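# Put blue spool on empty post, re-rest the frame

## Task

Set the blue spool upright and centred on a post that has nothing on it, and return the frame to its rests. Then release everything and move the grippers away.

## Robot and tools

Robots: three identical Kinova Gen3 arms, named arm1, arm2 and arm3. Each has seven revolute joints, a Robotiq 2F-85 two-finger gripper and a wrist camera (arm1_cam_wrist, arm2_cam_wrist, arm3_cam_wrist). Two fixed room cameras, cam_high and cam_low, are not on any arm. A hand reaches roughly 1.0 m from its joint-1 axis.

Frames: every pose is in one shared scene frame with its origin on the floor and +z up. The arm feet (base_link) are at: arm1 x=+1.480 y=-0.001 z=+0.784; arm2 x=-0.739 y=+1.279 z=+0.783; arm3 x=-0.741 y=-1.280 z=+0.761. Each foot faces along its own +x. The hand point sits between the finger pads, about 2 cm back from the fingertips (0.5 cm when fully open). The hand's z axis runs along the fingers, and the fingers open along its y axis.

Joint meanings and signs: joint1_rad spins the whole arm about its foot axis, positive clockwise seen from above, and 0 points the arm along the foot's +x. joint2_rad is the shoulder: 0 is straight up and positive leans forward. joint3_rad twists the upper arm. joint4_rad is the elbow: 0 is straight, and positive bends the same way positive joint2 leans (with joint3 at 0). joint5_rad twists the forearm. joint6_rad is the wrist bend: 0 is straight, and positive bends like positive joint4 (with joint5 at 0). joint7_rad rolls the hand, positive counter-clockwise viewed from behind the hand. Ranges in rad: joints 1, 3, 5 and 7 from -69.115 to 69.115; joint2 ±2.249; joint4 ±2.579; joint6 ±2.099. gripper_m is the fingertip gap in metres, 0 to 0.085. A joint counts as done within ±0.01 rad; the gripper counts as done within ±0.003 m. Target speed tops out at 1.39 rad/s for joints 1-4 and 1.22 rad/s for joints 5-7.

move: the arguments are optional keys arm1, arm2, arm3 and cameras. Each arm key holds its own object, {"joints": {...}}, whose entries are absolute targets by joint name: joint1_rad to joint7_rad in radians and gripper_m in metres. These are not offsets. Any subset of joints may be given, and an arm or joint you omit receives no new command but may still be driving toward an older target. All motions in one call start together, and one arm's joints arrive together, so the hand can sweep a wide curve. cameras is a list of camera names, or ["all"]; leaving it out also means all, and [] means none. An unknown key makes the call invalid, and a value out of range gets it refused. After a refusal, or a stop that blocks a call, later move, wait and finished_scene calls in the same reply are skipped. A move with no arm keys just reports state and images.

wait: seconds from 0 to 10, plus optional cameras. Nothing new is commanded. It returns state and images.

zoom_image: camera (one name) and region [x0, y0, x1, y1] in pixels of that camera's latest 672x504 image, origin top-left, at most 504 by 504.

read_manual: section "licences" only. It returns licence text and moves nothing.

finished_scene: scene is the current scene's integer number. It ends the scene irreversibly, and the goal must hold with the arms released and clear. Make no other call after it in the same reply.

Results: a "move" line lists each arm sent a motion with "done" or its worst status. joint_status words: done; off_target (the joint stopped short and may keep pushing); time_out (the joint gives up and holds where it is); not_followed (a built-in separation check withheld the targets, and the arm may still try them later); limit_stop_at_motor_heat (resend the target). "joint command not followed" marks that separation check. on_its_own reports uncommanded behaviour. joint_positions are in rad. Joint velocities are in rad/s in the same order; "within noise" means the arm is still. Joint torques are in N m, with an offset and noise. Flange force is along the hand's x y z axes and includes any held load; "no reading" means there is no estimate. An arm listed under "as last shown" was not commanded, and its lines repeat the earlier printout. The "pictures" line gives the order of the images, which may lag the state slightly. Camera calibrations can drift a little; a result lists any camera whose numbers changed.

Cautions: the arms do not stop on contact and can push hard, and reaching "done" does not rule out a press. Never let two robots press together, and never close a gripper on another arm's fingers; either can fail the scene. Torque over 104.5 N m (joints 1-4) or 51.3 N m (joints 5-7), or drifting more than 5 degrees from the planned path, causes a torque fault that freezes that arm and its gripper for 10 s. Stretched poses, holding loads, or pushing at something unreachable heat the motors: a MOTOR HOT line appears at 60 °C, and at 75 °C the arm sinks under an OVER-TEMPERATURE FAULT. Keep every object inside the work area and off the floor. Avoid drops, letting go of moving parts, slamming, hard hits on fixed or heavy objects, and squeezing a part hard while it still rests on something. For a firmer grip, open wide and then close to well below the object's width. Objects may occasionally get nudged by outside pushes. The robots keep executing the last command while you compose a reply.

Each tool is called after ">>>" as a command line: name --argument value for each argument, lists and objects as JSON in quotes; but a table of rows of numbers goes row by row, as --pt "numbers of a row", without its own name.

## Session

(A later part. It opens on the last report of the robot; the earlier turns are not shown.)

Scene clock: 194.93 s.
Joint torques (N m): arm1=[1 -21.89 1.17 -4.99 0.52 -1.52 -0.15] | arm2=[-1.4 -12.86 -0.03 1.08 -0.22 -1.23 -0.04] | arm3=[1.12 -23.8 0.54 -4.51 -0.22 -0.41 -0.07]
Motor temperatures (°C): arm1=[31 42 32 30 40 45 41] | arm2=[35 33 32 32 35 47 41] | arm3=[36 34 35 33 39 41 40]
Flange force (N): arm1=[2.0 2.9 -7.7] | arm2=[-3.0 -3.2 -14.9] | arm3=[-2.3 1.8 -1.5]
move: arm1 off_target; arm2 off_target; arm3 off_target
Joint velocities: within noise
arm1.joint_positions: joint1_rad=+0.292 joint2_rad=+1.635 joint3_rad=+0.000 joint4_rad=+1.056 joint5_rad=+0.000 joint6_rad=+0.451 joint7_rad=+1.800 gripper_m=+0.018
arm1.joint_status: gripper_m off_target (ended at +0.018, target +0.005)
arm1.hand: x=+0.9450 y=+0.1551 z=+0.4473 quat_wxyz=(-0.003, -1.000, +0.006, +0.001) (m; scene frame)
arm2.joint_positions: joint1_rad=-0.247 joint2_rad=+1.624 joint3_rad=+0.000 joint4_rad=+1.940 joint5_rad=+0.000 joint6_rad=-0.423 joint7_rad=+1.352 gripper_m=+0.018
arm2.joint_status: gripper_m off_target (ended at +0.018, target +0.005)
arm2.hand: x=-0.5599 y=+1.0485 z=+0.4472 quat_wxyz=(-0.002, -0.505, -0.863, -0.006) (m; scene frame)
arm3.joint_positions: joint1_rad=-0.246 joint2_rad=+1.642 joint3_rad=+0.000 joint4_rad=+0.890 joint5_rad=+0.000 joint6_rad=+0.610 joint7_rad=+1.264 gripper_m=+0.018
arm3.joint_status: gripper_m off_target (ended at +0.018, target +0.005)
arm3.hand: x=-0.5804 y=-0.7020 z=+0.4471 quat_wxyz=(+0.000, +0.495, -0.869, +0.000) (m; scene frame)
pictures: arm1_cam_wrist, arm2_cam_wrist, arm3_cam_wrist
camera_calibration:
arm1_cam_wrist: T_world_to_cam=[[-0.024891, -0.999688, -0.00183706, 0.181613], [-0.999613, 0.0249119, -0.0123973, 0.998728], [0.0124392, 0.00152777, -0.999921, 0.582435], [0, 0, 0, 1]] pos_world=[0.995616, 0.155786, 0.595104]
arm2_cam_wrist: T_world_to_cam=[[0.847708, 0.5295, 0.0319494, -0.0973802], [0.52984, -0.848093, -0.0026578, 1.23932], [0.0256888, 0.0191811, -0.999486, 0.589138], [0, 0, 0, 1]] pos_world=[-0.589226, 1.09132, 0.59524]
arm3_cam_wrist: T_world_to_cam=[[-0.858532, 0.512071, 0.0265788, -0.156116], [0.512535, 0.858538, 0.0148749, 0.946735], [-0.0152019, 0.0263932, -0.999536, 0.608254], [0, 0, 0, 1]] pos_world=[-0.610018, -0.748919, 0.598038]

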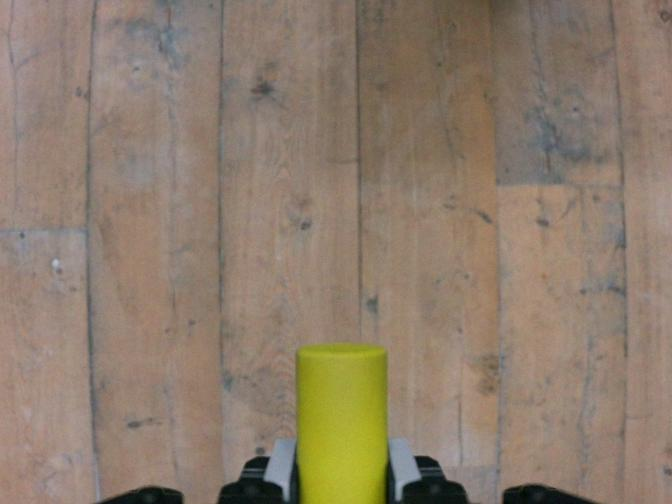

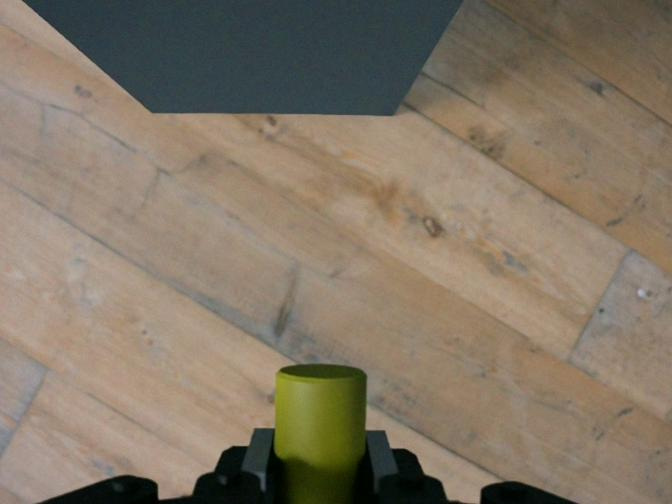

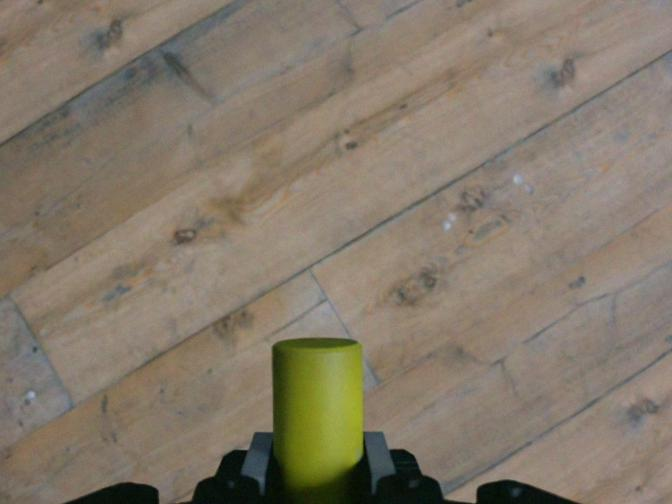

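>>> move --arm1 '{"joints":{"joint1_rad":0.2917,"joint2_rad":1.5086,"joint4_rad":1.1823,"joint6_rad":0.4507,"joint7_rad":1.8001}}' --arm2 '{"joints":{"joint1_rad":-0.2478,"joint2_rad":1.4978,"joint4_rad":2.0647,"joint6_rad":-0.4209,"joint7_rad":1.3509}}' --arm3 '{"joints":{"joint1_rad":-0.2459,"joint2_rad":1.515,"joint4_rad":1.0183,"joint6_rad":0.6083,"joint7_rad":1.2638}}'

Scene clock: 223.10 s.
Joint torques (N m): arm1=[1.53 -25.97 1.79 -3.35 0.62 0.41 -0.15] | arm2=[-1.08 -17.15 0.63 3.96 -0.32 -0.76 -0.04] | arm3=[-0.04 -26.68 -0.59 -4.11 -0.61 0.55 -0.06]
Motor temperatures (°C): arm1=[31 42 32 30 40 45 41] | arm2=[35 33 32 32 35 47 41] | arm3=[36 35 35 33 39 41 40]
Flange force (N): arm1=[-3.5 2.3 5.8] | arm2=[-3.7 -2.1 1.9] | arm3=[-5.6 0.7 5.7]
move: arm1 done; arm2 done; arm3 done
Joint velocities: within noise
arm1.joint_positions: joint1_rad=+0.292 joint2_rad=+1.509 joint3_rad=+0.000 joint4_rad=+1.182 joint5_rad=+0.000 joint6_rad=+0.451 joint7_rad=+1.800 gripper_m=+0.018
arm1.joint_status: all done
arm1.hand: x=+0.9450 y=+0.1553 z=+0.5003 quat_wxyz=(-0.003, -1.000, +0.006, +0.001) (m; scene frame)
arm2.joint_positions: joint1_rad=-0.248 joint2_rad=+1.498 joint3_rad=+0.000 joint4_rad=+2.065 joint5_rad=+0.000 joint6_rad=-0.421 joint7_rad=+1.351 gripper_m=+0.018
arm2.joint_status: all done
arm2.hand: x=-0.5602 y=+1.0484 z=+0.5002 quat_wxyz=(-0.002, -0.505, -0.863, -0.006) (m; scene frame)
arm3.joint_positions: joint1_rad=-0.246 joint2_rad=+1.515 joint3_rad=+0.000 joint4_rad=+1.018 joint5_rad=+0.000 joint6_rad=+0.608 joint7_rad=+1.264 gripper_m=+0.018
arm3.joint_status: all done
arm3.hand: x=-0.5804 y=-0.7020 z=+0.5001 quat_wxyz=(+0.000, +0.495, -0.869, +0.000) (m; scene frame)
pictures: arm1_cam_wrist, arm2_cam_wrist, arm3_cam_wrist, cam_high, cam_low
camera_calibration:
arm1_cam_wrist: T_world_to_cam=[[-0.0249909, -0.999686, -0.00183559, 0.182111], [-0.999612, 0.0250116, -0.0122975, 0.999396], [0.0123396, 0.00152755, -0.999923, 0.63553], [0, 0, 0, 1]] pos_world=[0.995716, 0.156087, 0.648105]
arm2_cam_wrist: T_world_to_cam=[[0.847708, 0.529496, 0.0320023, -0.0987935], [0.52984, -0.848093, -0.00274269, 1.23959], [0.0256887, 0.0192811, -0.999484, 0.641909], [0, 0, 0, 1]] pos_world=[-0.589526, 1.09122, 0.648139]
arm3_cam_wrist: T_world_to_cam=[[-0.858462, 0.512186, 0.0266301, -0.157429], [0.512652, 0.858466, 0.014958, 0.945911], [-0.0151998, 0.0264928, -0.999533, 0.661304], [0, 0, 0, 1]] pos_world=[-0.610018, -0.748919, 0.651038]

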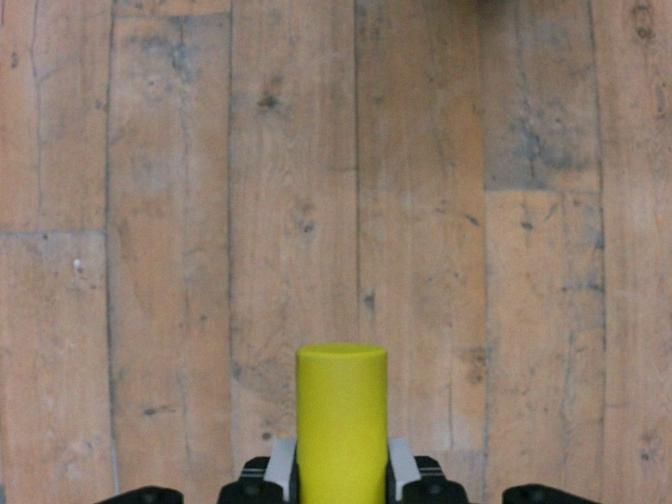

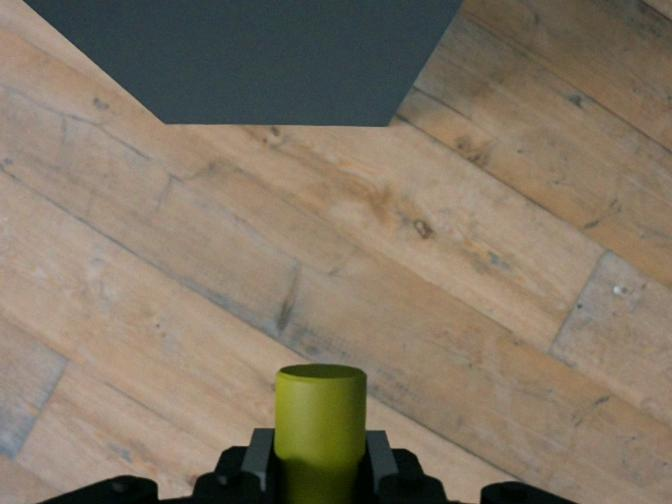

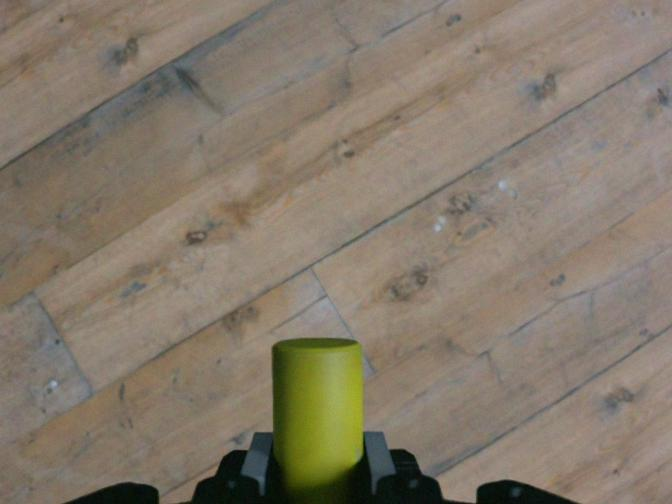

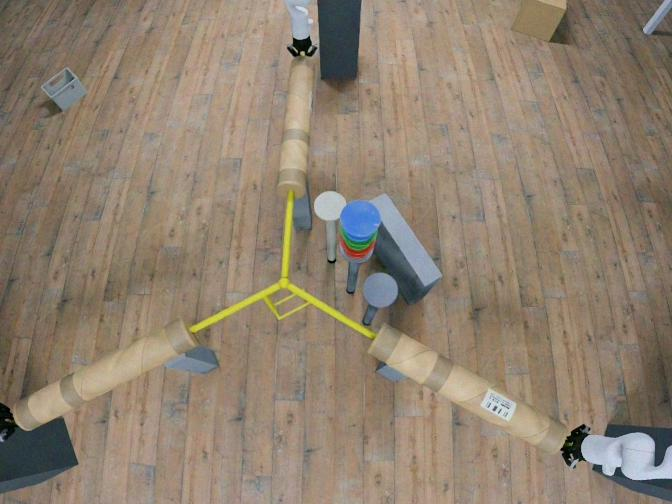

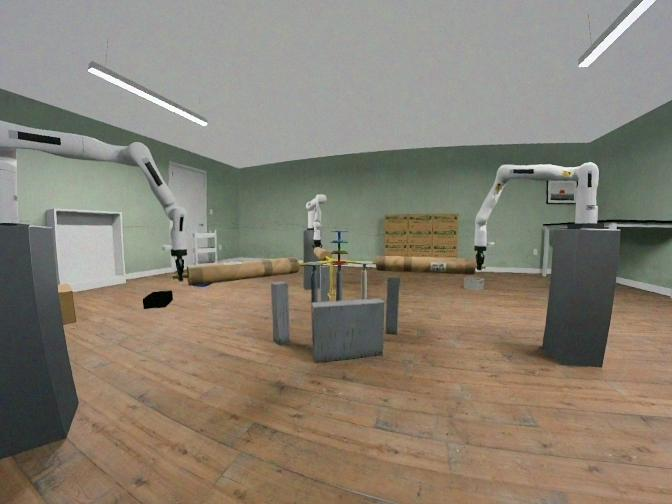

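>>> move --arm1 '{"joints":{"joint1_rad":0.2912,"joint2_rad":1.3954,"joint4_rad":1.2749,"joint6_rad":0.4713,"joint7_rad":1.7996}}' --arm2 '{"joints":{"joint1_rad":-0.25,"joint2_rad":1.3703,"joint4_rad":2.1669,"joint6_rad":-0.3956,"joint7_rad":1.3487}}' --arm3 '{"joints":{"joint1_rad":-0.2459,"joint2_rad":1.4044,"joint4_rad":1.1076,"joint6_rad":0.6296,"joint7_rad":1.2638}}' --cameras '[]'

>>> move --arm1 '{"joints":{"joint1_rad":0.2907,"joint2_rad":1.2867,"joint4_rad":1.347,"joint6_rad":0.5079,"joint7_rad":1.7991}}' --arm2 '{"joints":{"joint1_rad":-0.2522,"joint2_rad":1.2322,"joint4_rad":2.2526,"joint6_rad":-0.3432,"joint7_rad":1.3465}}' --arm3 '{"joints":{"joint1_rad":-0.2459,"joint2_rad":1.2999,"joint4_rad":1.1749,"joint6_rad":0.6668,"joint7_rad":1.2638}}' --cameras '[]'

>>> move --arm1 '{"joints":{"joint1_rad":0.2904,"joint2_rad":1.1822,"joint4_rad":1.3982,"joint6_rad":0.5612,"joint7_rad":1.7988}}' --arm2 '{"joints":{"joint1_rad":-0.2546,"joint2_rad":1.0817,"joint4_rad":2.3182,"joint6_rad":-0.2583,"joint7_rad":1.3441}}' --arm3 '{"joints":{"joint1_rad":-0.2459,"joint2_rad":1.2016,"joint4_rad":1.2191,"joint6_rad":0.7209,"joint7_rad":1.2638}}' --cameras '[]'

>>> move --arm1 '{"joints":{"joint1_rad":0.29,"joint2_rad":1.0828,"joint4_rad":1.4297,"joint6_rad":0.6291,"joint7_rad":1.7984}}' --arm2 '{"joints":{"joint1_rad":-0.2569,"joint2_rad":0.9196,"joint4_rad":2.3615,"joint6_rad":-0.1395,"joint7_rad":1.3418}}' --arm3 '{"joints":{"joint1_rad":-0.2459,"joint2_rad":1.1099,"joint4_rad":1.2433,"joint6_rad":0.7884,"joint7_rad":1.2638}}'

Scene clock: 234.63 s.
Joint torques (N m): arm1=[1.06 -27.25 1.31 -4.97 0.52 -0.36 -0.14] | arm2=[-1.07 -18 0.85 2.42 -0.38 -1.57 -0.05] | arm3=[0.32 -27.91 -0.05 -5.69 -0.45 -0.13 -0.05]
Motor temperatures (°C): arm1=[31 42 32 30 40 45 41] | arm2=[35 33 32 32 35 47 41] | arm3=[36 35 35 33 39 41 40]
Flange force (N): arm1=[-1.1 2.1 5.7] | arm2=[-2.3 -2.3 1.1] | arm3=[-2.5 0.5 5.4]
move: arm1 done; arm2 done; arm3 done
Joint velocities: within noise
arm1.joint_positions: joint1_rad=+0.291 joint2_rad=+1.395 joint3_rad=+0.000 joint4_rad=+1.275 joint5_rad=+0.000 joint6_rad=+0.471 joint7_rad=+1.800 gripper_m=+0.018
arm1.joint_status: all done
arm1.hand: x=+0.9449 y=+0.1554 z=+0.5505 quat_wxyz=(-0.003, -1.000, +0.006, +0.001) (m; scene frame)
arm2.joint_positions: joint1_rad=-0.250 joint2_rad=+1.370 joint3_rad=+0.000 joint4_rad=+2.167 joint5_rad=+0.000 joint6_rad=-0.396 joint7_rad=+1.349 gripper_m=+0.018
arm2.joint_status: all done
arm2.hand: x=-0.5601 y=+1.0483 z=+0.5501 quat_wxyz=(-0.002, -0.505, -0.863, -0.006) (m; scene frame)
arm3.joint_positions: joint1_rad=-0.246 joint2_rad=+1.404 joint3_rad=+0.000 joint4_rad=+1.108 joint5_rad=+0.000 joint6_rad=+0.630 joint7_rad=+1.264 gripper_m=+0.018
arm3.joint_status: all done
arm3.hand: x=-0.5804 y=-0.7017 z=+0.5502 quat_wxyz=(+0.000, +0.495, -0.869, +0.000) (m; scene frame)
pictures: none
No camera images: "cameras" was empty.

Scene clock: 235.70 s.
Joint torques (N m): arm1=[1.65 -26.53 1.97 -4.76 0.69 -0.07 -0.12] | arm2=[-1.18 -17.57 0.8 1.84 -0.37 -1.57 -0.01] | arm3=[-0.31 -27.22 -0.62 -5.39 -0.65 0.16 0.01]
Motor temperatures (°C): arm1=[31 42 32 30 40 45 41] | arm2=[35 33 32 32 35 47 41] | arm3=[36 35 35 33 39 41 40]
Flange force (N): arm1=[-2.2 2.9 5.5] | arm2=[-2.2 -2.7 0.4] | arm3=[-3.9 -0.1 5.1]
move: arm1 done; arm2 done; arm3 done
Joint velocities: within noise
arm1.joint_positions: joint1_rad=+0.291 joint2_rad=+1.287 joint3_rad=+0.000 joint4_rad=+1.347 joint5_rad=+0.000 joint6_rad=+0.508 joint7_rad=+1.799 gripper_m=+0.018
arm1.joint_status: all done
arm1.hand: x=+0.9451 y=+0.1553 z=+0.6004 quat_wxyz=(-0.003, -1.000, +0.006, +0.001) (m; scene frame)
arm2.joint_positions: joint1_rad=-0.252 joint2_rad=+1.232 joint3_rad=+0.000 joint4_rad=+2.253 joint5_rad=+0.000 joint6_rad=-0.343 joint7_rad=+1.346 gripper_m=+0.018
arm2.joint_status: all done
arm2.hand: x=-0.5601 y=+1.0484 z=+0.6002 quat_wxyz=(-0.002, -0.505, -0.863, -0.006) (m; scene frame)
arm3.joint_positions: joint1_rad=-0.246 joint2_rad=+1.300 joint3_rad=+0.000 joint4_rad=+1.175 joint5_rad=+0.000 joint6_rad=+0.667 joint7_rad=+1.264 gripper_m=+0.018
arm3.joint_status: all done
arm3.hand: x=-0.5805 y=-0.7019 z=+0.6002 quat_wxyz=(+0.000, +0.495, -0.869, +0.000) (m; scene frame)
pictures: none
No camera images: "cameras" was empty.

Scene clock: 236.80 s.
Joint torques (N m): arm1=[1.62 -26.22 1.79 -5.21 0.71 -0.06 -0.16] | arm2=[-0.96 -16.94 1.01 0.7 -0.38 -1.71 0] | arm3=[-0.34 -27.33 -0.82 -6.3 -0.7 -0.09 -0.02]
Motor temperatures (°C): arm1=[31 42 32 30 40 45 41] | arm2=[35 33 32 32 35 47 41] | arm3=[36 35 35 33 39 41 40]
Flange force (N): arm1=[-2.2 2.8 5.3] | arm2=[-1.5 -2.2 -0.9] | arm3=[-2.9 -0.4 4.8]
move: arm1 done; arm2 done; arm3 done
Joint velocities: within noise
arm1.joint_positions: joint1_rad=+0.290 joint2_rad=+1.182 joint3_rad=+0.000 joint4_rad=+1.398 joint5_rad=+0.000 joint6_rad=+0.561 joint7_rad=+1.799 gripper_m=+0.018
arm1.joint_status: all done
arm1.hand: x=+0.9452 y=+0.1554 z=+0.6504 quat_wxyz=(-0.003, -1.000, +0.006, +0.001) (m; scene frame)
arm2.joint_positions: joint1_rad=-0.255 joint2_rad=+1.082 joint3_rad=+0.000 joint4_rad=+2.318 joint5_rad=+0.000 joint6_rad=-0.258 joint7_rad=+1.344 gripper_m=+0.018
arm2.joint_status: all done
arm2.hand: x=-0.5600 y=+1.0484 z=+0.6502 quat_wxyz=(-0.002, -0.505, -0.863, -0.006) (m; scene frame)
arm3.joint_positions: joint1_rad=-0.246 joint2_rad=+1.202 joint3_rad=+0.000 joint4_rad=+1.219 joint5_rad=+0.000 joint6_rad=+0.721 joint7_rad=+1.264 gripper_m=+0.018
arm3.joint_status: all done
arm3.hand: x=-0.5805 y=-0.7018 z=+0.6503 quat_wxyz=(+0.000, +0.495, -0.869, +0.000) (m; scene frame)
pictures: none
No camera images: "cameras" was empty.

Scene clock: 237.93 s.
Joint torques (N m): arm1=[1.62 -25.68 1.75 -5.39 0.72 0.13 -0.19] | arm2=[-0.93 -15.64 0.82 -0.2 -0.36 -1.48 0.06] | arm3=[-0.41 -26.87 -0.7 -6.53 -0.69 0.05 -0.01]
Motor temperatures (°C): arm1=[31 42 32 30 40 45 41] | arm2=[35 33 32 32 35 47 41] | arm3=[36 35 35 33 39 41 40]
Flange force (N): arm1=[-3.0 2.5 5.1] | arm2=[-1.4 -2.4 -2.1] | arm3=[-3.5 -0.4 4.5]
move: arm1 done; arm2 done; arm3 done
Joint velocities: within noise
arm1.joint_positions: joint1_rad=+0.290 joint2_rad=+1.083 joint3_rad=+0.000 joint4_rad=+1.430 joint5_rad=+0.000 joint6_rad=+0.629 joint7_rad=+1.798 gripper_m=+0.018
arm1.joint_status: all done
arm1.hand: x=+0.9453 y=+0.1554 z=+0.7003 quat_wxyz=(-0.003, -1.000, +0.006, +0.001) (m; scene frame)
arm2.joint_positions: joint1_rad=-0.257 joint2_rad=+0.920 joint3_rad=+0.000 joint4_rad=+2.361 joint5_rad=+0.000 joint6_rad=-0.140 joint7_rad=+1.342 gripper_m=+0.018
arm2.joint_status: all done
arm2.hand: x=-0.5600 y=+1.0485 z=+0.7002 quat_wxyz=(-0.002, -0.505, -0.863, -0.006) (m; scene frame)
arm3.joint_positions: joint1_rad=-0.246 joint2_rad=+1.110 joint3_rad=+0.000 joint4_rad=+1.243 joint5_rad=+0.000 joint6_rad=+0.788 joint7_rad=+1.264 gripper_m=+0.018
arm3.joint_status: all done
arm3.hand: x=-0.5806 y=-0.7019 z=+0.7001 quat_wxyz=(+0.000, +0.495, -0.869, +0.000) (m; scene frame)
pictures: arm1_cam_wrist, arm2_cam_wrist, arm3_cam_wrist, cam_high, cam_low
camera_calibration:
arm1_cam_wrist: T_world_to_cam=[[-0.0249911, -0.999686, -0.00183559, 0.182484], [-0.999612, 0.0250119, -0.0122975, 1.00206], [0.0123396, 0.00152755, -0.999923, 0.835512], [0, 0, 0, 1]] pos_world=[0.995916, 0.156087, 0.848105]
arm2_cam_wrist: T_world_to_cam=[[0.847708, 0.529496, 0.0320023, -0.105416], [0.52984, -0.848093, -0.00274269, 1.24012], [0.0256887, 0.0192811, -0.999484, 0.841799], [0, 0, 0, 1]] pos_world=[-0.589326, 1.09132, 0.848139]
arm3_cam_wrist: T_world_to_cam=[[-0.85853, 0.51207, 0.0266646, -0.163135], [0.512535, 0.858538, 0.0148237, 0.943032], [-0.0153019, 0.0263931, -0.999535, 0.861068], [0, 0, 0, 1]] pos_world=[-0.610218, -0.748819, 0.851038]

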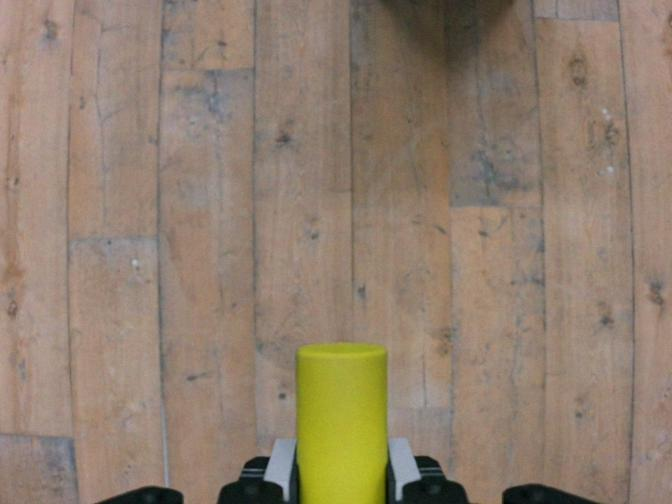

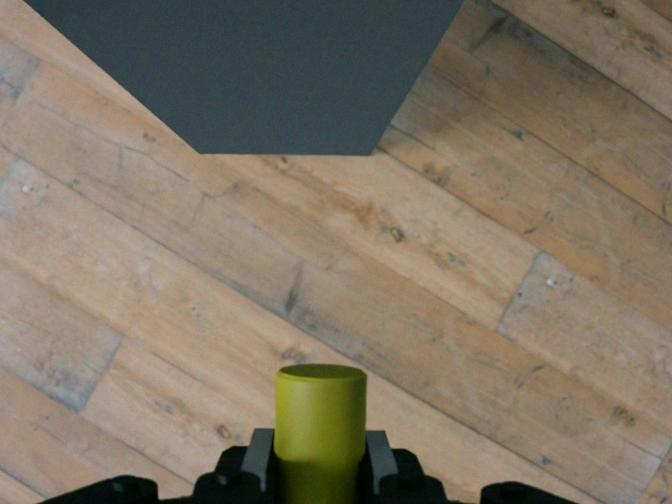

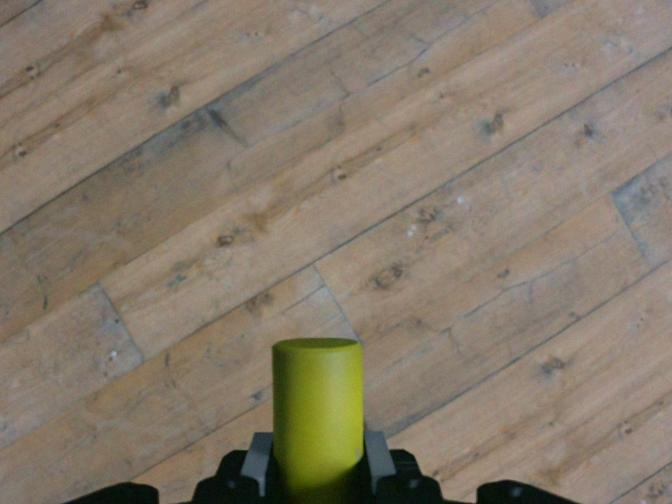

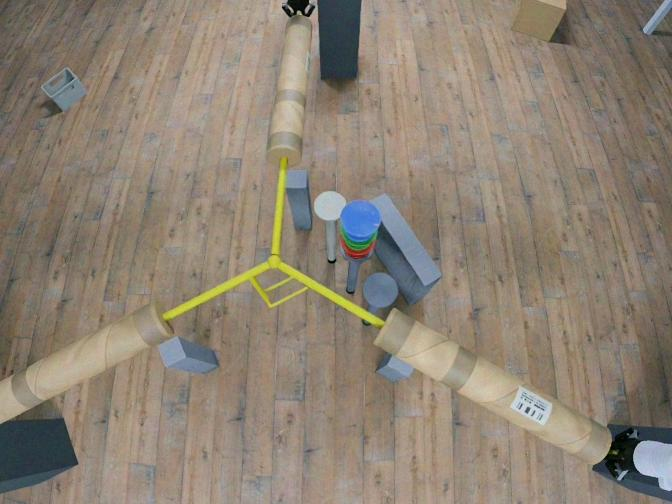

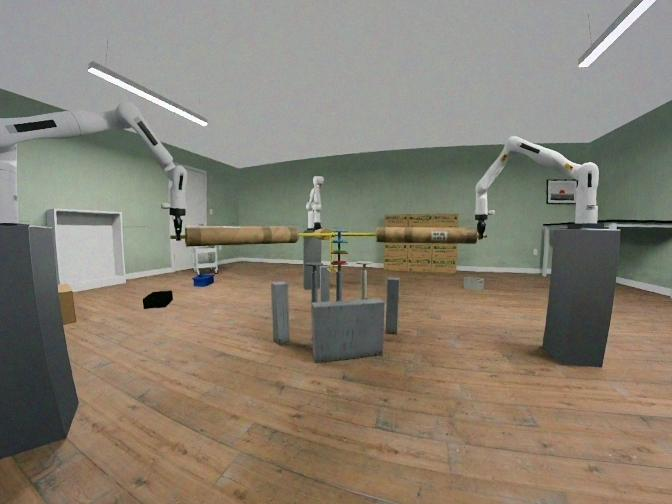

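>>> zoom_image --camera "cam_low" --region '[300, 215, 390, 305]'

>>> zoom_image --camera "cam_high" --region '[230, 240, 340, 330]'

Scaled by 5.600 from the camera's 672x504 image, which has a finer 960x720 frame.

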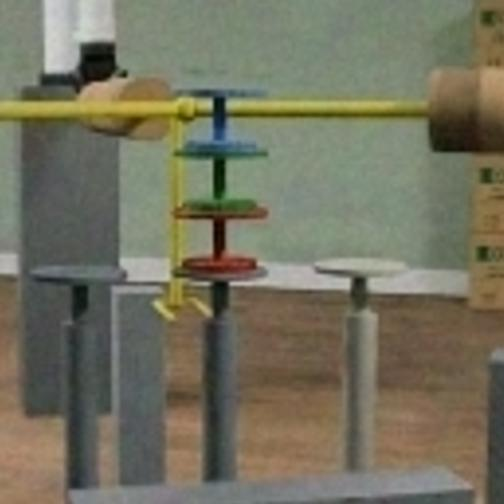

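Scaled by 4.582 from the camera's 672x504 image, which has a finer 960x720 frame.

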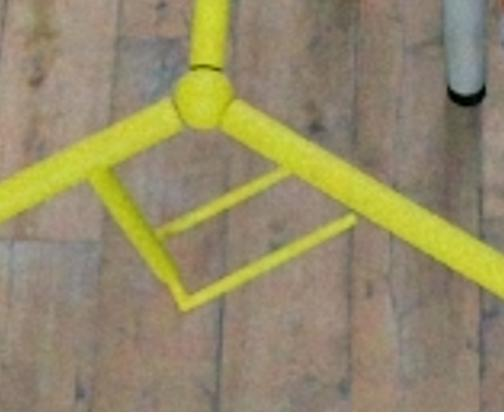

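>>> move --arm1 '{"joints":{"joint1_rad":0.2897,"joint2_rad":0.9887,"joint4_rad":1.4422,"joint6_rad":0.7107,"joint7_rad":1.7981}}' --arm2 '{"joints":{"joint1_rad":-0.2591,"joint2_rad":0.7495,"joint4_rad":2.3794,"joint6_rad":0.0127,"joint7_rad":1.3396}}' --arm3 '{"joints":{"joint1_rad":-0.2459,"joint2_rad":1.025,"joint4_rad":1.2474,"joint6_rad":0.8692,"joint7_rad":1.2638}}' --cameras '[]'

>>> move --arm1 '{"joints":{"joint1_rad":0.2893,"joint2_rad":0.9016,"joint4_rad":1.435,"joint6_rad":0.805,"joint7_rad":1.7977}}' --arm2 '{"joints":{"joint1_rad":-0.2613,"joint2_rad":0.5789,"joint4_rad":2.3691,"joint6_rad":0.1936,"joint7_rad":1.3374}}' --arm3 '{"joints":{"joint1_rad":-0.2459,"joint2_rad":0.9487,"joint4_rad":1.2309,"joint6_rad":0.962,"joint7_rad":1.2638}}' --cameras '[]'

>>> move --arm1 '{"joints":{"joint1_rad":0.2889,"joint2_rad":0.8236,"joint4_rad":1.4092,"joint6_rad":0.9088,"joint7_rad":1.7973}}' --arm2 '{"joints":{"joint1_rad":-0.2635,"joint2_rad":0.4186,"joint4_rad":2.3323,"joint6_rad":0.3907,"joint7_rad":1.3352}}' --arm3 '{"joints":{"joint1_rad":-0.2459,"joint2_rad":0.8822,"joint4_rad":1.194,"joint6_rad":1.0654,"joint7_rad":1.2638}}' --cameras '[]'

>>> move --arm1 '{"joints":{"joint1_rad":0.2885,"joint2_rad":0.754,"joint4_rad":1.364,"joint6_rad":1.0236,"joint7_rad":1.7969}}' --arm2 '{"joints":{"joint1_rad":-0.2656,"joint2_rad":0.2779,"joint4_rad":2.2724,"joint6_rad":0.5913,"joint7_rad":1.3331}}' --arm3 '{"joints":{"joint1_rad":-0.2459,"joint2_rad":0.8256,"joint4_rad":1.1365,"joint6_rad":1.1795,"joint7_rad":1.2638}}' --cameras '[]'

>>> move --arm1 '{"joints":{"joint1_rad":0.288,"joint2_rad":0.6867,"joint4_rad":1.2833,"joint6_rad":1.1716,"joint7_rad":1.7964}}' --arm2 '{"joints":{"joint1_rad":-0.2684,"joint2_rad":0.1413,"joint4_rad":2.1738,"joint6_rad":0.8265,"joint7_rad":1.3303}}' --arm3 '{"joints":{"joint1_rad":-0.2459,"joint2_rad":0.7753,"joint4_rad":1.036,"joint6_rad":1.3303,"joint7_rad":1.2638}}' --cameras '["cam_high","cam_low"]'

>>> zoom_image --camera "cam_low" --region '[300, 175, 390, 265]'

>>> zoom_image --camera "cam_high" --region '[220, 190, 400, 320]'

Scene clock: 266.07 s.
Joint torques (N m): arm1=[1.54 -24.96 1.6 -5.38 0.78 0.57 -0.2] | arm2=[-1.05 -14.05 0.85 -0.79 -0.37 -1.01 0.04] | arm3=[-0.43 -26.36 -0.76 -6.74 -0.74 0.34 -0.02]
Motor temperatures (°C): arm1=[31 43 32 30 39 44 41] | arm2=[35 34 32 32 35 47 41] | arm3=[36 36 35 33 39 41 40]
Flange force (N): arm1=[-4.1 2.0 5.1] | arm2=[-2.2 -3.1 -2.7] | arm3=[-4.0 -0.3 4.4]
move: arm1 done; arm2 done; arm3 done
Joint velocities: within noise
arm1.joint_positions: joint1_rad=+0.290 joint2_rad=+0.989 joint3_rad=+0.000 joint4_rad=+1.442 joint5_rad=+0.000 joint6_rad=+0.711 joint7_rad=+1.798 gripper_m=+0.018
arm1.joint_status: all done
arm1.hand: x=+0.9454 y=+0.1555 z=+0.7502 quat_wxyz=(-0.003, -1.000, +0.006, +0.001) (m; scene frame)
arm2.joint_positions: joint1_rad=-0.259 joint2_rad=+0.750 joint3_rad=+0.000 joint4_rad=+2.379 joint5_rad=+0.000 joint6_rad=+0.013 joint7_rad=+1.340 gripper_m=+0.018
arm2.joint_status: all done
arm2.hand: x=-0.5601 y=+1.0487 z=+0.7501 quat_wxyz=(-0.002, -0.505, -0.863, -0.006) (m; scene frame)
arm3.joint_positions: joint1_rad=-0.246 joint2_rad=+1.025 joint3_rad=+0.000 joint4_rad=+1.247 joint5_rad=+0.000 joint6_rad=+0.869 joint7_rad=+1.264 gripper_m=+0.018
arm3.joint_status: all done
arm3.hand: x=-0.5806 y=-0.7019 z=+0.7501 quat_wxyz=(+0.000, +0.495, -0.869, +0.000) (m; scene frame)
pictures: none
No camera images: "cameras" was empty.

Scene clock: 267.23 s.
Joint torques (N m): arm1=[1.77 -24.61 1.76 -6.07 0.86 0.57 -0.2] | arm2=[-0.72 -13.05 1.11 -3.42 -0.25 -1.4 0.02] | arm3=[-0.75 -26.32 -0.95 -8.05 -0.98 -0.09 0.01]
Motor temperatures (°C): arm1=[31 43 32 30 39 44 41] | arm2=[35 34 32 32 35 47 41] | arm3=[36 36 35 33 39 41 40]
Flange force (N): arm1=[-4.4 2.2 4.8] | arm2=[0.6 -2.7 -3.4] | arm3=[-2.5 -1.2 4.1]
move: arm1 done; arm2 done; arm3 done
Joint velocities: within noise
arm1.joint_positions: joint1_rad=+0.289 joint2_rad=+0.902 joint3_rad=+0.000 joint4_rad=+1.435 joint5_rad=+0.000 joint6_rad=+0.805 joint7_rad=+1.798 gripper_m=+0.018
arm1.joint_status: all done
arm1.hand: x=+0.9453 y=+0.1556 z=+0.8003 quat_wxyz=(-0.003, -1.000, +0.006, +0.001) (m; scene frame)
arm2.joint_positions: joint1_rad=-0.261 joint2_rad=+0.579 joint3_rad=+0.000 joint4_rad=+2.369 joint5_rad=+0.000 joint6_rad=+0.194 joint7_rad=+1.337 gripper_m=+0.018
arm2.joint_status: all done
arm2.hand: x=-0.5601 y=+1.0486 z=+0.8002 quat_wxyz=(-0.002, -0.505, -0.863, -0.006) (m; scene frame)
arm3.joint_positions: joint1_rad=-0.246 joint2_rad=+0.949 joint3_rad=+0.000 joint4_rad=+1.231 joint5_rad=+0.000 joint6_rad=+0.962 joint7_rad=+1.264 gripper_m=+0.018
arm3.joint_status: all done
arm3.hand: x=-0.5806 y=-0.7018 z=+0.8000 quat_wxyz=(+0.000, +0.495, -0.869, +0.000) (m; scene frame)
pictures: none
No camera images: "cameras" was empty.

Scene clock: 268.37 s.
Joint torques (N m): arm1=[1.8 -24.36 1.8 -6.95 0.97 0.49 -0.25] | arm2=[-0.23 -12.14 1.53 -6.63 0.03 -2.05 -0.01] | arm3=[-1.23 -26.42 -1.31 -9.84 -1.13 -0.85 0.08]
Motor temperatures (°C): arm1=[31 43 32 30 39 44 41] | arm2=[35 34 32 32 35 47 41] | arm3=[36 36 35 33 39 41 40]
Flange force (N): arm1=[-4.2 2.2 4.6] | arm2=[4.8 -1.3 -3.3] | arm3=[0.2 -2.6 3.9]
move: arm1 done; arm2 done; arm3 done
Joint velocities: within noise
arm1.joint_positions: joint1_rad=+0.289 joint2_rad=+0.824 joint3_rad=+0.000 joint4_rad=+1.409 joint5_rad=+0.000 joint6_rad=+0.909 joint7_rad=+1.797 gripper_m=+0.018
arm1.joint_status: all done
arm1.hand: x=+0.9453 y=+0.1556 z=+0.8499 quat_wxyz=(-0.003, -1.000, +0.006, +0.001) (m; scene frame)
arm2.joint_positions: joint1_rad=-0.264 joint2_rad=+0.419 joint3_rad=+0.000 joint4_rad=+2.332 joint5_rad=+0.000 joint6_rad=+0.391 joint7_rad=+1.335 gripper_m=+0.018
arm2.joint_status: all done
arm2.hand: x=-0.5599 y=+1.0486 z=+0.8502 quat_wxyz=(-0.002, -0.505, -0.863, -0.006) (m; scene frame)
arm3.joint_positions: joint1_rad=-0.246 joint2_rad=+0.882 joint3_rad=+0.000 joint4_rad=+1.194 joint5_rad=+0.000 joint6_rad=+1.065 joint7_rad=+1.264 gripper_m=+0.018
arm3.joint_status: all done
arm3.hand: x=-0.5806 y=-0.7017 z=+0.8498 quat_wxyz=(+0.000, +0.495, -0.869, +0.000) (m; scene frame)
pictures: none
No camera images: "cameras" was empty.

Scene clock: 269.47 s.
Joint torques (N m): arm1=[2.2 -23.87 2 -7.12 1.17 0.83 -0.22] | arm2=[0.02 -10.8 1.58 -8.4 0.36 -2.14 0.06] | arm3=[-1.7 -26.13 -1.77 -10.41 -1.49 -0.97 0.02]
Motor temperatures (°C): arm1=[31 43 32 30 39 44 41] | arm2=[35 34 32 32 35 47 41] | arm3=[36 36 35 33 39 41 40]
Flange force (N): arm1=[-5.7 2.6 4.3] | arm2=[6.6 0.4 -2.9] | arm3=[-0.1 -3.5 3.8]
move: arm1 done; arm2 done; arm3 done
Joint velocities: within noise
arm1.joint_positions: joint1_rad=+0.288 joint2_rad=+0.754 joint3_rad=+0.000 joint4_rad=+1.364 joint5_rad=+0.000 joint6_rad=+1.024 joint7_rad=+1.797 gripper_m=+0.018
arm1.joint_status: all done
arm1.hand: x=+0.9454 y=+0.1556 z=+0.9003 quat_wxyz=(-0.003, -1.000, +0.006, +0.001) (m; scene frame)
arm2.joint_positions: joint1_rad=-0.266 joint2_rad=+0.278 joint3_rad=+0.000 joint4_rad=+2.272 joint5_rad=+0.000 joint6_rad=+0.591 joint7_rad=+1.333 gripper_m=+0.018
arm2.joint_status: all done
arm2.hand: x=-0.5600 y=+1.0486 z=+0.9001 quat_wxyz=(-0.002, -0.505, -0.863, -0.006) (m; scene frame)
arm3.joint_positions: joint1_rad=-0.246 joint2_rad=+0.826 joint3_rad=+0.000 joint4_rad=+1.136 joint5_rad=+0.000 joint6_rad=+1.180 joint7_rad=+1.264 gripper_m=+0.018
arm3.joint_status: all done
arm3.hand: x=-0.5807 y=-0.7017 z=+0.9000 quat_wxyz=(+0.000, +0.495, -0.869, +0.000) (m; scene frame)
pictures: none
No camera images: "cameras" was empty.

Scene clock: 270.57 s.
Joint torques (N m): arm1=[2.42 -23.61 2.09 -7.83 1.38 0.85 -0.26] | arm2=[0.15 -9.46 1.68 -10.64 0.78 -2.46 0.01] | arm3=[-2.21 -25.69 -1.99 -11.12 -1.77 -1.21 0.08]
Motor temperatures (°C): arm1=[31 43 32 30 39 44 41] | arm2=[35 34 32 32 35 47 41] | arm3=[36 36 35 33 39 41 40]
Flange force (N): arm1=[-6.2 2.7 3.9] | arm2=[9.3 1.2 -1.7] | arm3=[0.8 -4.5 3.6]
move: arm1 done; arm2 done; arm3 done
Joint velocities: within noise
arm1.joint_positions: joint1_rad=+0.288 joint2_rad=+0.687 joint3_rad=+0.000 joint4_rad=+1.283 joint5_rad=+0.000 joint6_rad=+1.172 joint7_rad=+1.796 gripper_m=+0.018
arm1.joint_status: all done
arm1.hand: x=+0.9455 y=+0.1557 z=+0.9604 quat_wxyz=(-0.003, -1.000, +0.006, +0.001) (m; scene frame)
arm2.joint_positions: joint1_rad=-0.268 joint2_rad=+0.141 joint3_rad=+0.000 joint4_rad=+2.174 joint5_rad=+0.000 joint6_rad=+0.826 joint7_rad=+1.330 gripper_m=+0.018
arm2.joint_status: all done
arm2.hand: x=-0.5600 y=+1.0487 z=+0.9601 quat_wxyz=(-0.002, -0.505, -0.863, -0.006) (m; scene frame)
arm3.joint_positions: joint1_rad=-0.246 joint2_rad=+0.775 joint3_rad=+0.000 joint4_rad=+1.036 joint5_rad=+0.000 joint6_rad=+1.330 joint7_rad=+1.264 gripper_m=+0.018
arm3.joint_status: all done
arm3.hand: x=-0.5807 y=-0.7017 z=+0.9602 quat_wxyz=(+0.000, +0.495, -0.869, +0.000) (m; scene frame)
pictures: cam_high, cam_low

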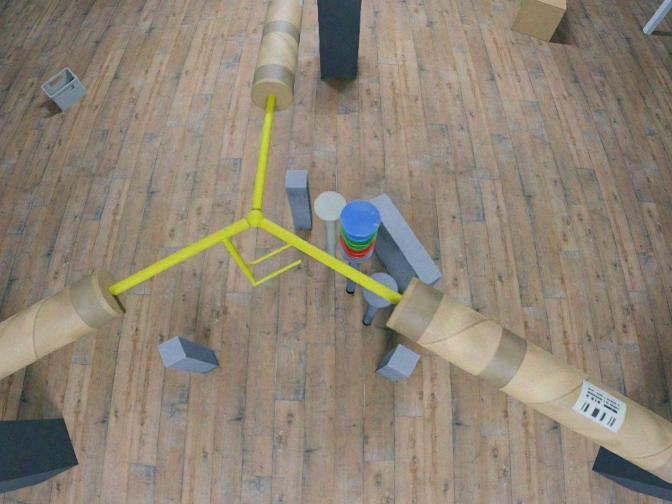

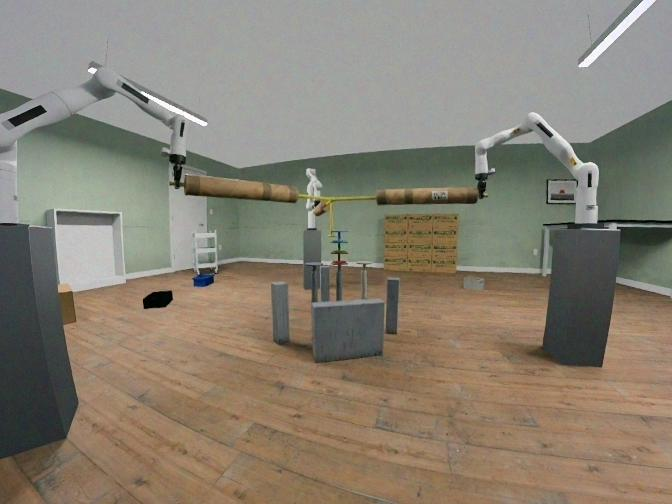

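Scaled by 5.600 from the camera's 672x504 image, which has a finer 960x720 frame.

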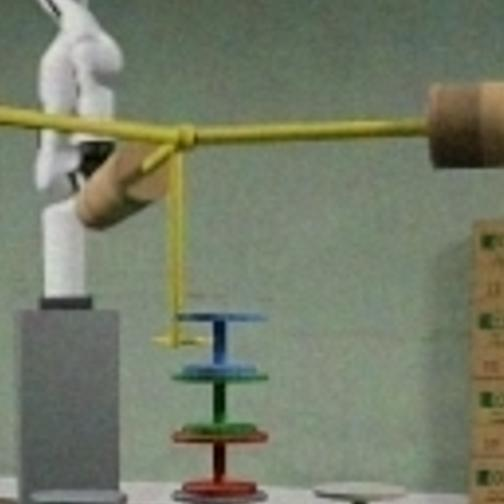

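Scaled by 2.800 from the camera's 672x504 image, which has a finer 960x720 frame.

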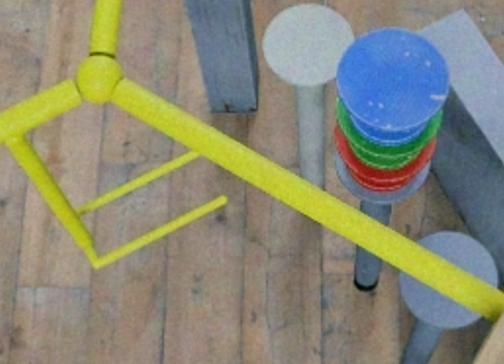

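>>> move --arm1 '{"joints":{"joint1_rad":0.2432,"joint2_rad":0.6369,"joint4_rad":1.3781,"joint6_rad":1.1266,"joint7_rad":1.7516}}' --arm2 '{"joints":{"joint1_rad":-0.2436,"joint2_rad":0.2084,"joint4_rad":2.0855,"joint6_rad":0.8477,"joint7_rad":1.3551}}' --arm3 '{"joints":{"joint1_rad":-0.2085,"joint2_rad":0.7167,"joint4_rad":1.15,"joint6_rad":1.2749,"joint7_rad":1.3012}}' --cameras '[]'

>>> move --arm1 '{"joints":{"joint1_rad":0.1943,"joint2_rad":0.5909,"joint4_rad":1.464,"joint6_rad":1.0867,"joint7_rad":1.7027}}' --arm2 '{"joints":{"joint1_rad":-0.2232,"joint2_rad":0.2737,"joint4_rad":1.9927,"joint6_rad":0.8752,"joint7_rad":1.3755}}' --arm3 '{"joints":{"joint1_rad":-0.1676,"joint2_rad":0.6633,"joint4_rad":1.2516,"joint6_rad":1.2267,"joint7_rad":1.3421}}' --cameras '[]'

>>> move --arm1 '{"joints":{"joint1_rad":0.1415,"joint2_rad":0.5487,"joint4_rad":1.5411,"joint6_rad":1.0518,"joint7_rad":1.6499}}' --arm2 '{"joints":{"joint1_rad":-0.2061,"joint2_rad":0.3378,"joint4_rad":1.8952,"joint6_rad":0.9086,"joint7_rad":1.3926}}' --arm3 '{"joints":{"joint1_rad":-0.1236,"joint2_rad":0.6151,"joint4_rad":1.3411,"joint6_rad":1.1854,"joint7_rad":1.3861}}' --cameras '["arm1_cam_wrist","arm2_cam_wrist","arm3_cam_wrist","cam_high","cam_low"]'

>>> zoom_image --camera "cam_low" --region '[300, 175, 390, 265]'

>>> zoom_image --camera "cam_high" --region '[240, 190, 420, 320]'

Scene clock: 315.07 s.
Joint torques (N m): arm1=[3.32 -22.76 3.06 -7.98 1.89 0.62 -0.3] | arm2=[0.37 -11.4 1.91 -12.65 0.82 -3.59 -0.02] | arm3=[-3.1 -24.58 -2.89 -11.32 -2.36 -1.29 0.02]
Motor temperatures (°C): arm1=[31 44 32 30 39 44 40] | arm2=[35 34 32 32 35 47 41] | arm3=[36 36 35 33 39 41 40]
Flange force (N): arm1=[-5.6 4.9 4.2] | arm2=[12.8 0.9 -1.4] | arm3=[1.8 -6.5 4.0]
move: arm1 done; arm2 done; arm3 done
Joint velocities: within noise
arm1.joint_positions: joint1_rad=+0.243 joint2_rad=+0.637 joint3_rad=+0.000 joint4_rad=+1.378 joint5_rad=+0.000 joint6_rad=+1.127 joint7_rad=+1.752 gripper_m=+0.018
arm1.joint_status: all done
arm1.hand: x=+0.9610 y=+0.1273 z=+0.9605 quat_wxyz=(-0.003, -1.000, +0.006, +0.001) (m; scene frame)
arm2.joint_positions: joint1_rad=-0.244 joint2_rad=+0.208 joint3_rad=+0.000 joint4_rad=+2.085 joint5_rad=+0.000 joint6_rad=+0.848 joint7_rad=+1.355 gripper_m=+0.018
arm2.joint_status: all done
arm2.hand: x=-0.5443 y=+1.0202 z=+0.9600 quat_wxyz=(-0.002, -0.505, -0.863, -0.006) (m; scene frame)
arm3.joint_positions: joint1_rad=-0.209 joint2_rad=+0.717 joint3_rad=+0.000 joint4_rad=+1.150 joint5_rad=+0.000 joint6_rad=+1.275 joint7_rad=+1.301 gripper_m=+0.018
arm3.joint_status: all done
arm3.hand: x=-0.5652 y=-0.7300 z=+0.9602 quat_wxyz=(+0.000, +0.495, -0.869, +0.000) (m; scene frame)
pictures: none
No camera images: "cameras" was empty.

Scene clock: 316.03 s.
Joint torques (N m): arm1=[3.57 -21.69 3.34 -7.7 2.11 0.66 -0.23] | arm2=[-0.13 -12.89 1.45 -12.19 0.39 -3.34 -0.07] | arm3=[-2.89 -23.28 -2.9 -9.7 -2.43 -0.37 -0.01]
Motor temperatures (°C): arm1=[31 44 32 30 39 44 40] | arm2=[35 34 32 32 35 47 41] | arm3=[36 36 35 33 39 41 40]
Flange force (N): arm1=[-5.4 6.0 4.1] | arm2=[10.9 -0.6 -1.3] | arm3=[-2.0 -5.5 3.5]
move: arm1 done; arm2 done; arm3 done
Joint velocities: within noise
arm1.joint_positions: joint1_rad=+0.194 joint2_rad=+0.591 joint3_rad=+0.000 joint4_rad=+1.464 joint5_rad=+0.000 joint6_rad=+1.087 joint7_rad=+1.703 gripper_m=+0.018
arm1.joint_status: all done
arm1.hand: x=+0.9766 y=+0.0986 z=+0.9605 quat_wxyz=(-0.003, -1.000, +0.006, +0.001) (m; scene frame)
arm2.joint_positions: joint1_rad=-0.223 joint2_rad=+0.274 joint3_rad=+0.000 joint4_rad=+1.993 joint5_rad=+0.000 joint6_rad=+0.875 joint7_rad=+1.375 gripper_m=+0.018
arm2.joint_status: all done
arm2.hand: x=-0.5286 y=+0.9917 z=+0.9599 quat_wxyz=(-0.002, -0.505, -0.863, -0.006) (m; scene frame)
arm3.joint_positions: joint1_rad=-0.168 joint2_rad=+0.663 joint3_rad=+0.000 joint4_rad=+1.252 joint5_rad=+0.000 joint6_rad=+1.227 joint7_rad=+1.342 gripper_m=+0.018
arm3.joint_status: all done
arm3.hand: x=-0.5495 y=-0.7587 z=+0.9601 quat_wxyz=(+0.000, +0.495, -0.869, +0.000) (m; scene frame)
pictures: none
No camera images: "cameras" was empty.

Scene clock: 317.00 s.
Joint torques (N m): arm1=[3.67 -20.52 3.45 -6.63 2.21 1.32 -0.21] | arm2=[-0.26 -14.41 1.34 -11.83 0.26 -2.97 -0.08] | arm3=[-3.13 -22.12 -3.17 -8.64 -2.47 0.3 0]
Motor temperatures (°C): arm1=[31 44 32 30 39 44 40] | arm2=[35 34 32 32 35 47 41] | arm3=[36 36 35 33 39 41 40]
Flange force (N): arm1=[-6.8 6.6 4.4] | arm2=[9.6 -0.8 -0.6] | arm3=[-4.0 -5.9 3.5]
move: arm1 done; arm2 done; arm3 done
Joint velocities: within noise
arm1.joint_positions: joint1_rad=+0.141 joint2_rad=+0.549 joint3_rad=+0.000 joint4_rad=+1.541 joint5_rad=+0.000 joint6_rad=+1.052 joint7_rad=+1.650 gripper_m=+0.018
arm1.joint_status: all done
arm1.hand: x=+0.9923 y=+0.0700 z=+0.9606 quat_wxyz=(-0.003, -1.000, +0.006, +0.001) (m; scene frame)
arm2.joint_positions: joint1_rad=-0.206 joint2_rad=+0.338 joint3_rad=+0.000 joint4_rad=+1.895 joint5_rad=+0.000 joint6_rad=+0.909 joint7_rad=+1.393 gripper_m=+0.018
arm2.joint_status: all done
arm2.hand: x=-0.5130 y=+0.9633 z=+0.9598 quat_wxyz=(-0.002, -0.505, -0.863, -0.006) (m; scene frame)
arm3.joint_positions: joint1_rad=-0.124 joint2_rad=+0.615 joint3_rad=+0.000 joint4_rad=+1.341 joint5_rad=+0.000 joint6_rad=+1.185 joint7_rad=+1.386 gripper_m=+0.018
arm3.joint_status: all done
arm3.hand: x=-0.5339 y=-0.7873 z=+0.9601 quat_wxyz=(+0.000, +0.495, -0.869, +0.000) (m; scene frame)
pictures: arm1_cam_wrist, arm2_cam_wrist, arm3_cam_wrist, cam_high, cam_low
camera_calibration:
arm1_cam_wrist: T_world_to_cam=[[-0.0248916, -0.999689, -0.00173958, 0.0985525], [-0.999612, 0.0249114, -0.0124997, 1.05461], [0.0125392, 0.00142777, -0.99992, 1.09514], [0, 0, 0, 1]] pos_world=[1.04292, 0.0706865, 1.1084]
arm2_cam_wrist: T_world_to_cam=[[0.847667, 0.529564, 0.0319701, -0.108459], [0.529911, -0.848049, -0.00287756, 1.14373], [0.0255884, 0.0193805, -0.999485, 1.10165], [0, 0, 0, 1]] pos_world=[-0.542326, 1.00602, 1.10784]
arm3_cam_wrist: T_world_to_cam=[[-0.858462, 0.512188, 0.0265789, -0.0860117], [0.512652, 0.858467, 0.0148721, 0.988515], [-0.0151998, 0.0263928, -0.999536, 1.12397], [0, 0, 0, 1]] pos_world=[-0.563518, -0.834219, 1.11104]

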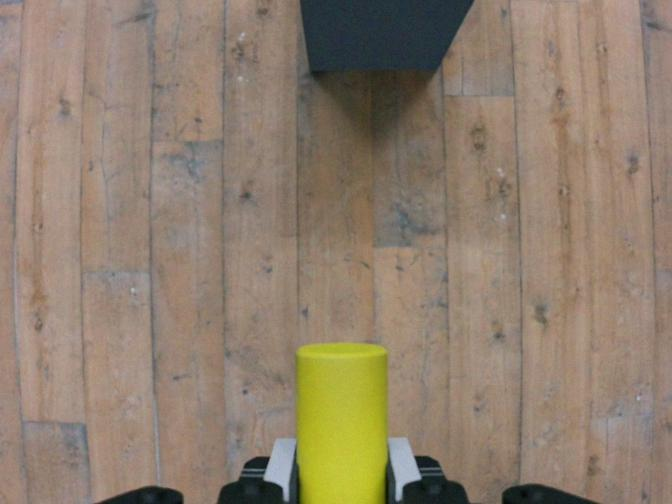

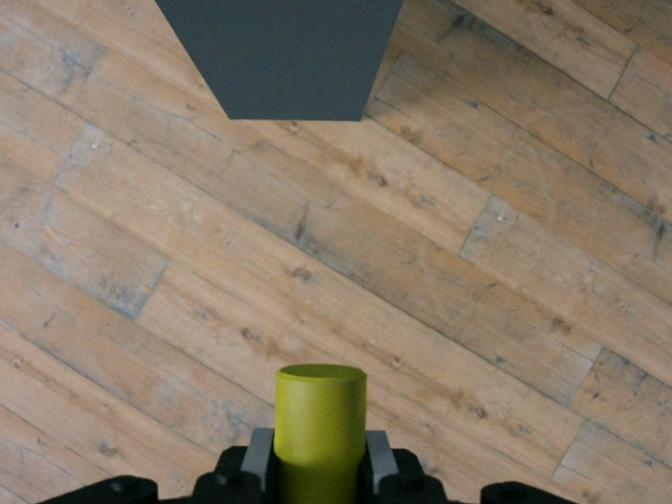

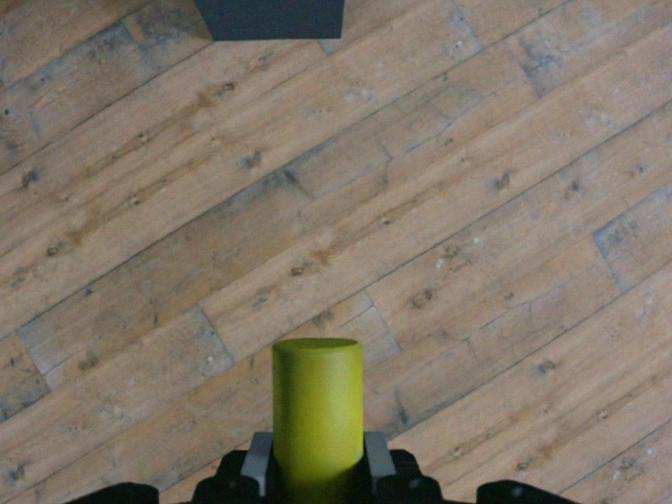

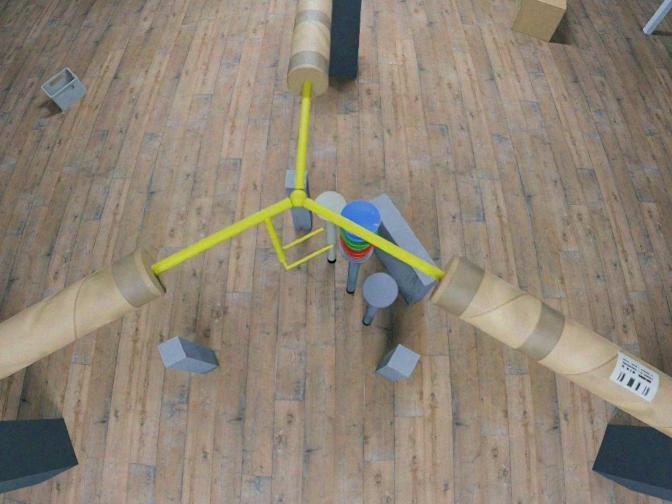

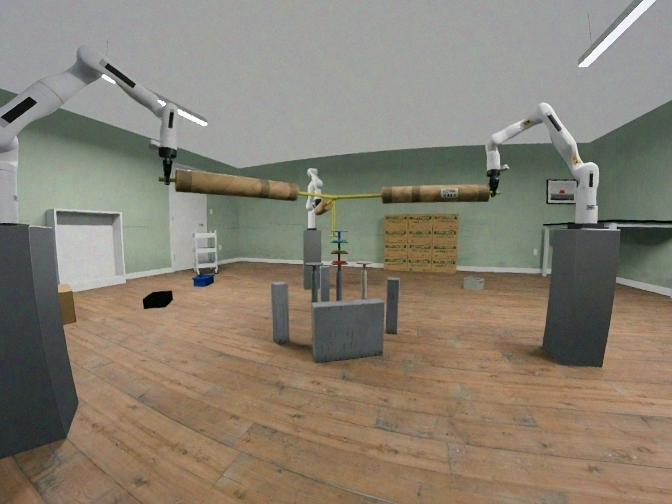

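Scaled by 5.600 from the camera's 672x504 image, which has a finer 960x720 frame.

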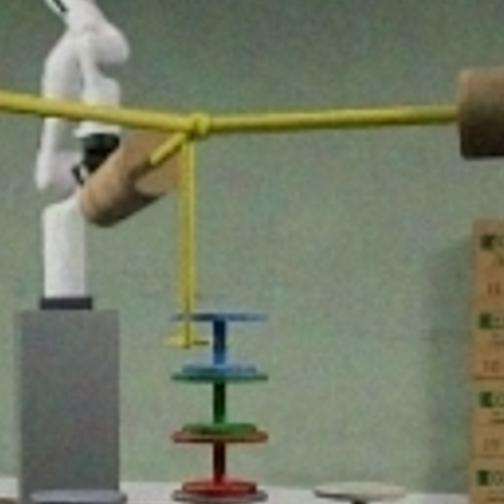

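Scaled by 2.800 from the camera's 672x504 image, which has a finer 960x720 frame.

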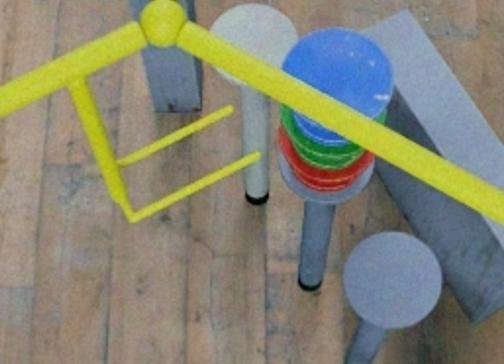

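>>> zoom_image --camera "cam_low" --region '[320, 220, 360, 250]'

>>> zoom_image --camera "cam_high" --region '[270, 190, 390, 280]'

Scaled by 12.600 from the camera's 672x504 image, which has a finer 960x720 frame.

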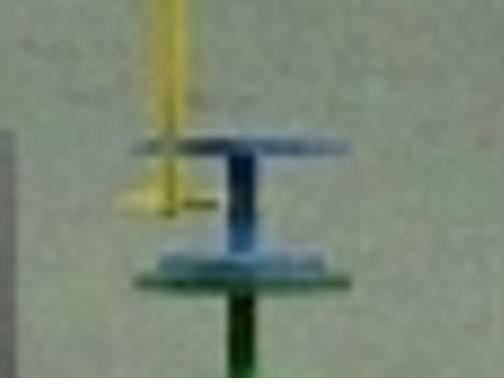

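Scaled by 4.200 from the camera's 672x504 image, which has a finer 960x720 frame.

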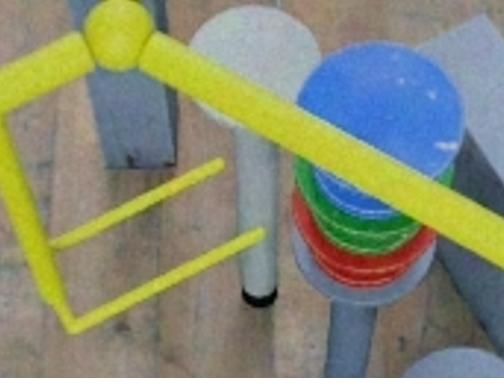

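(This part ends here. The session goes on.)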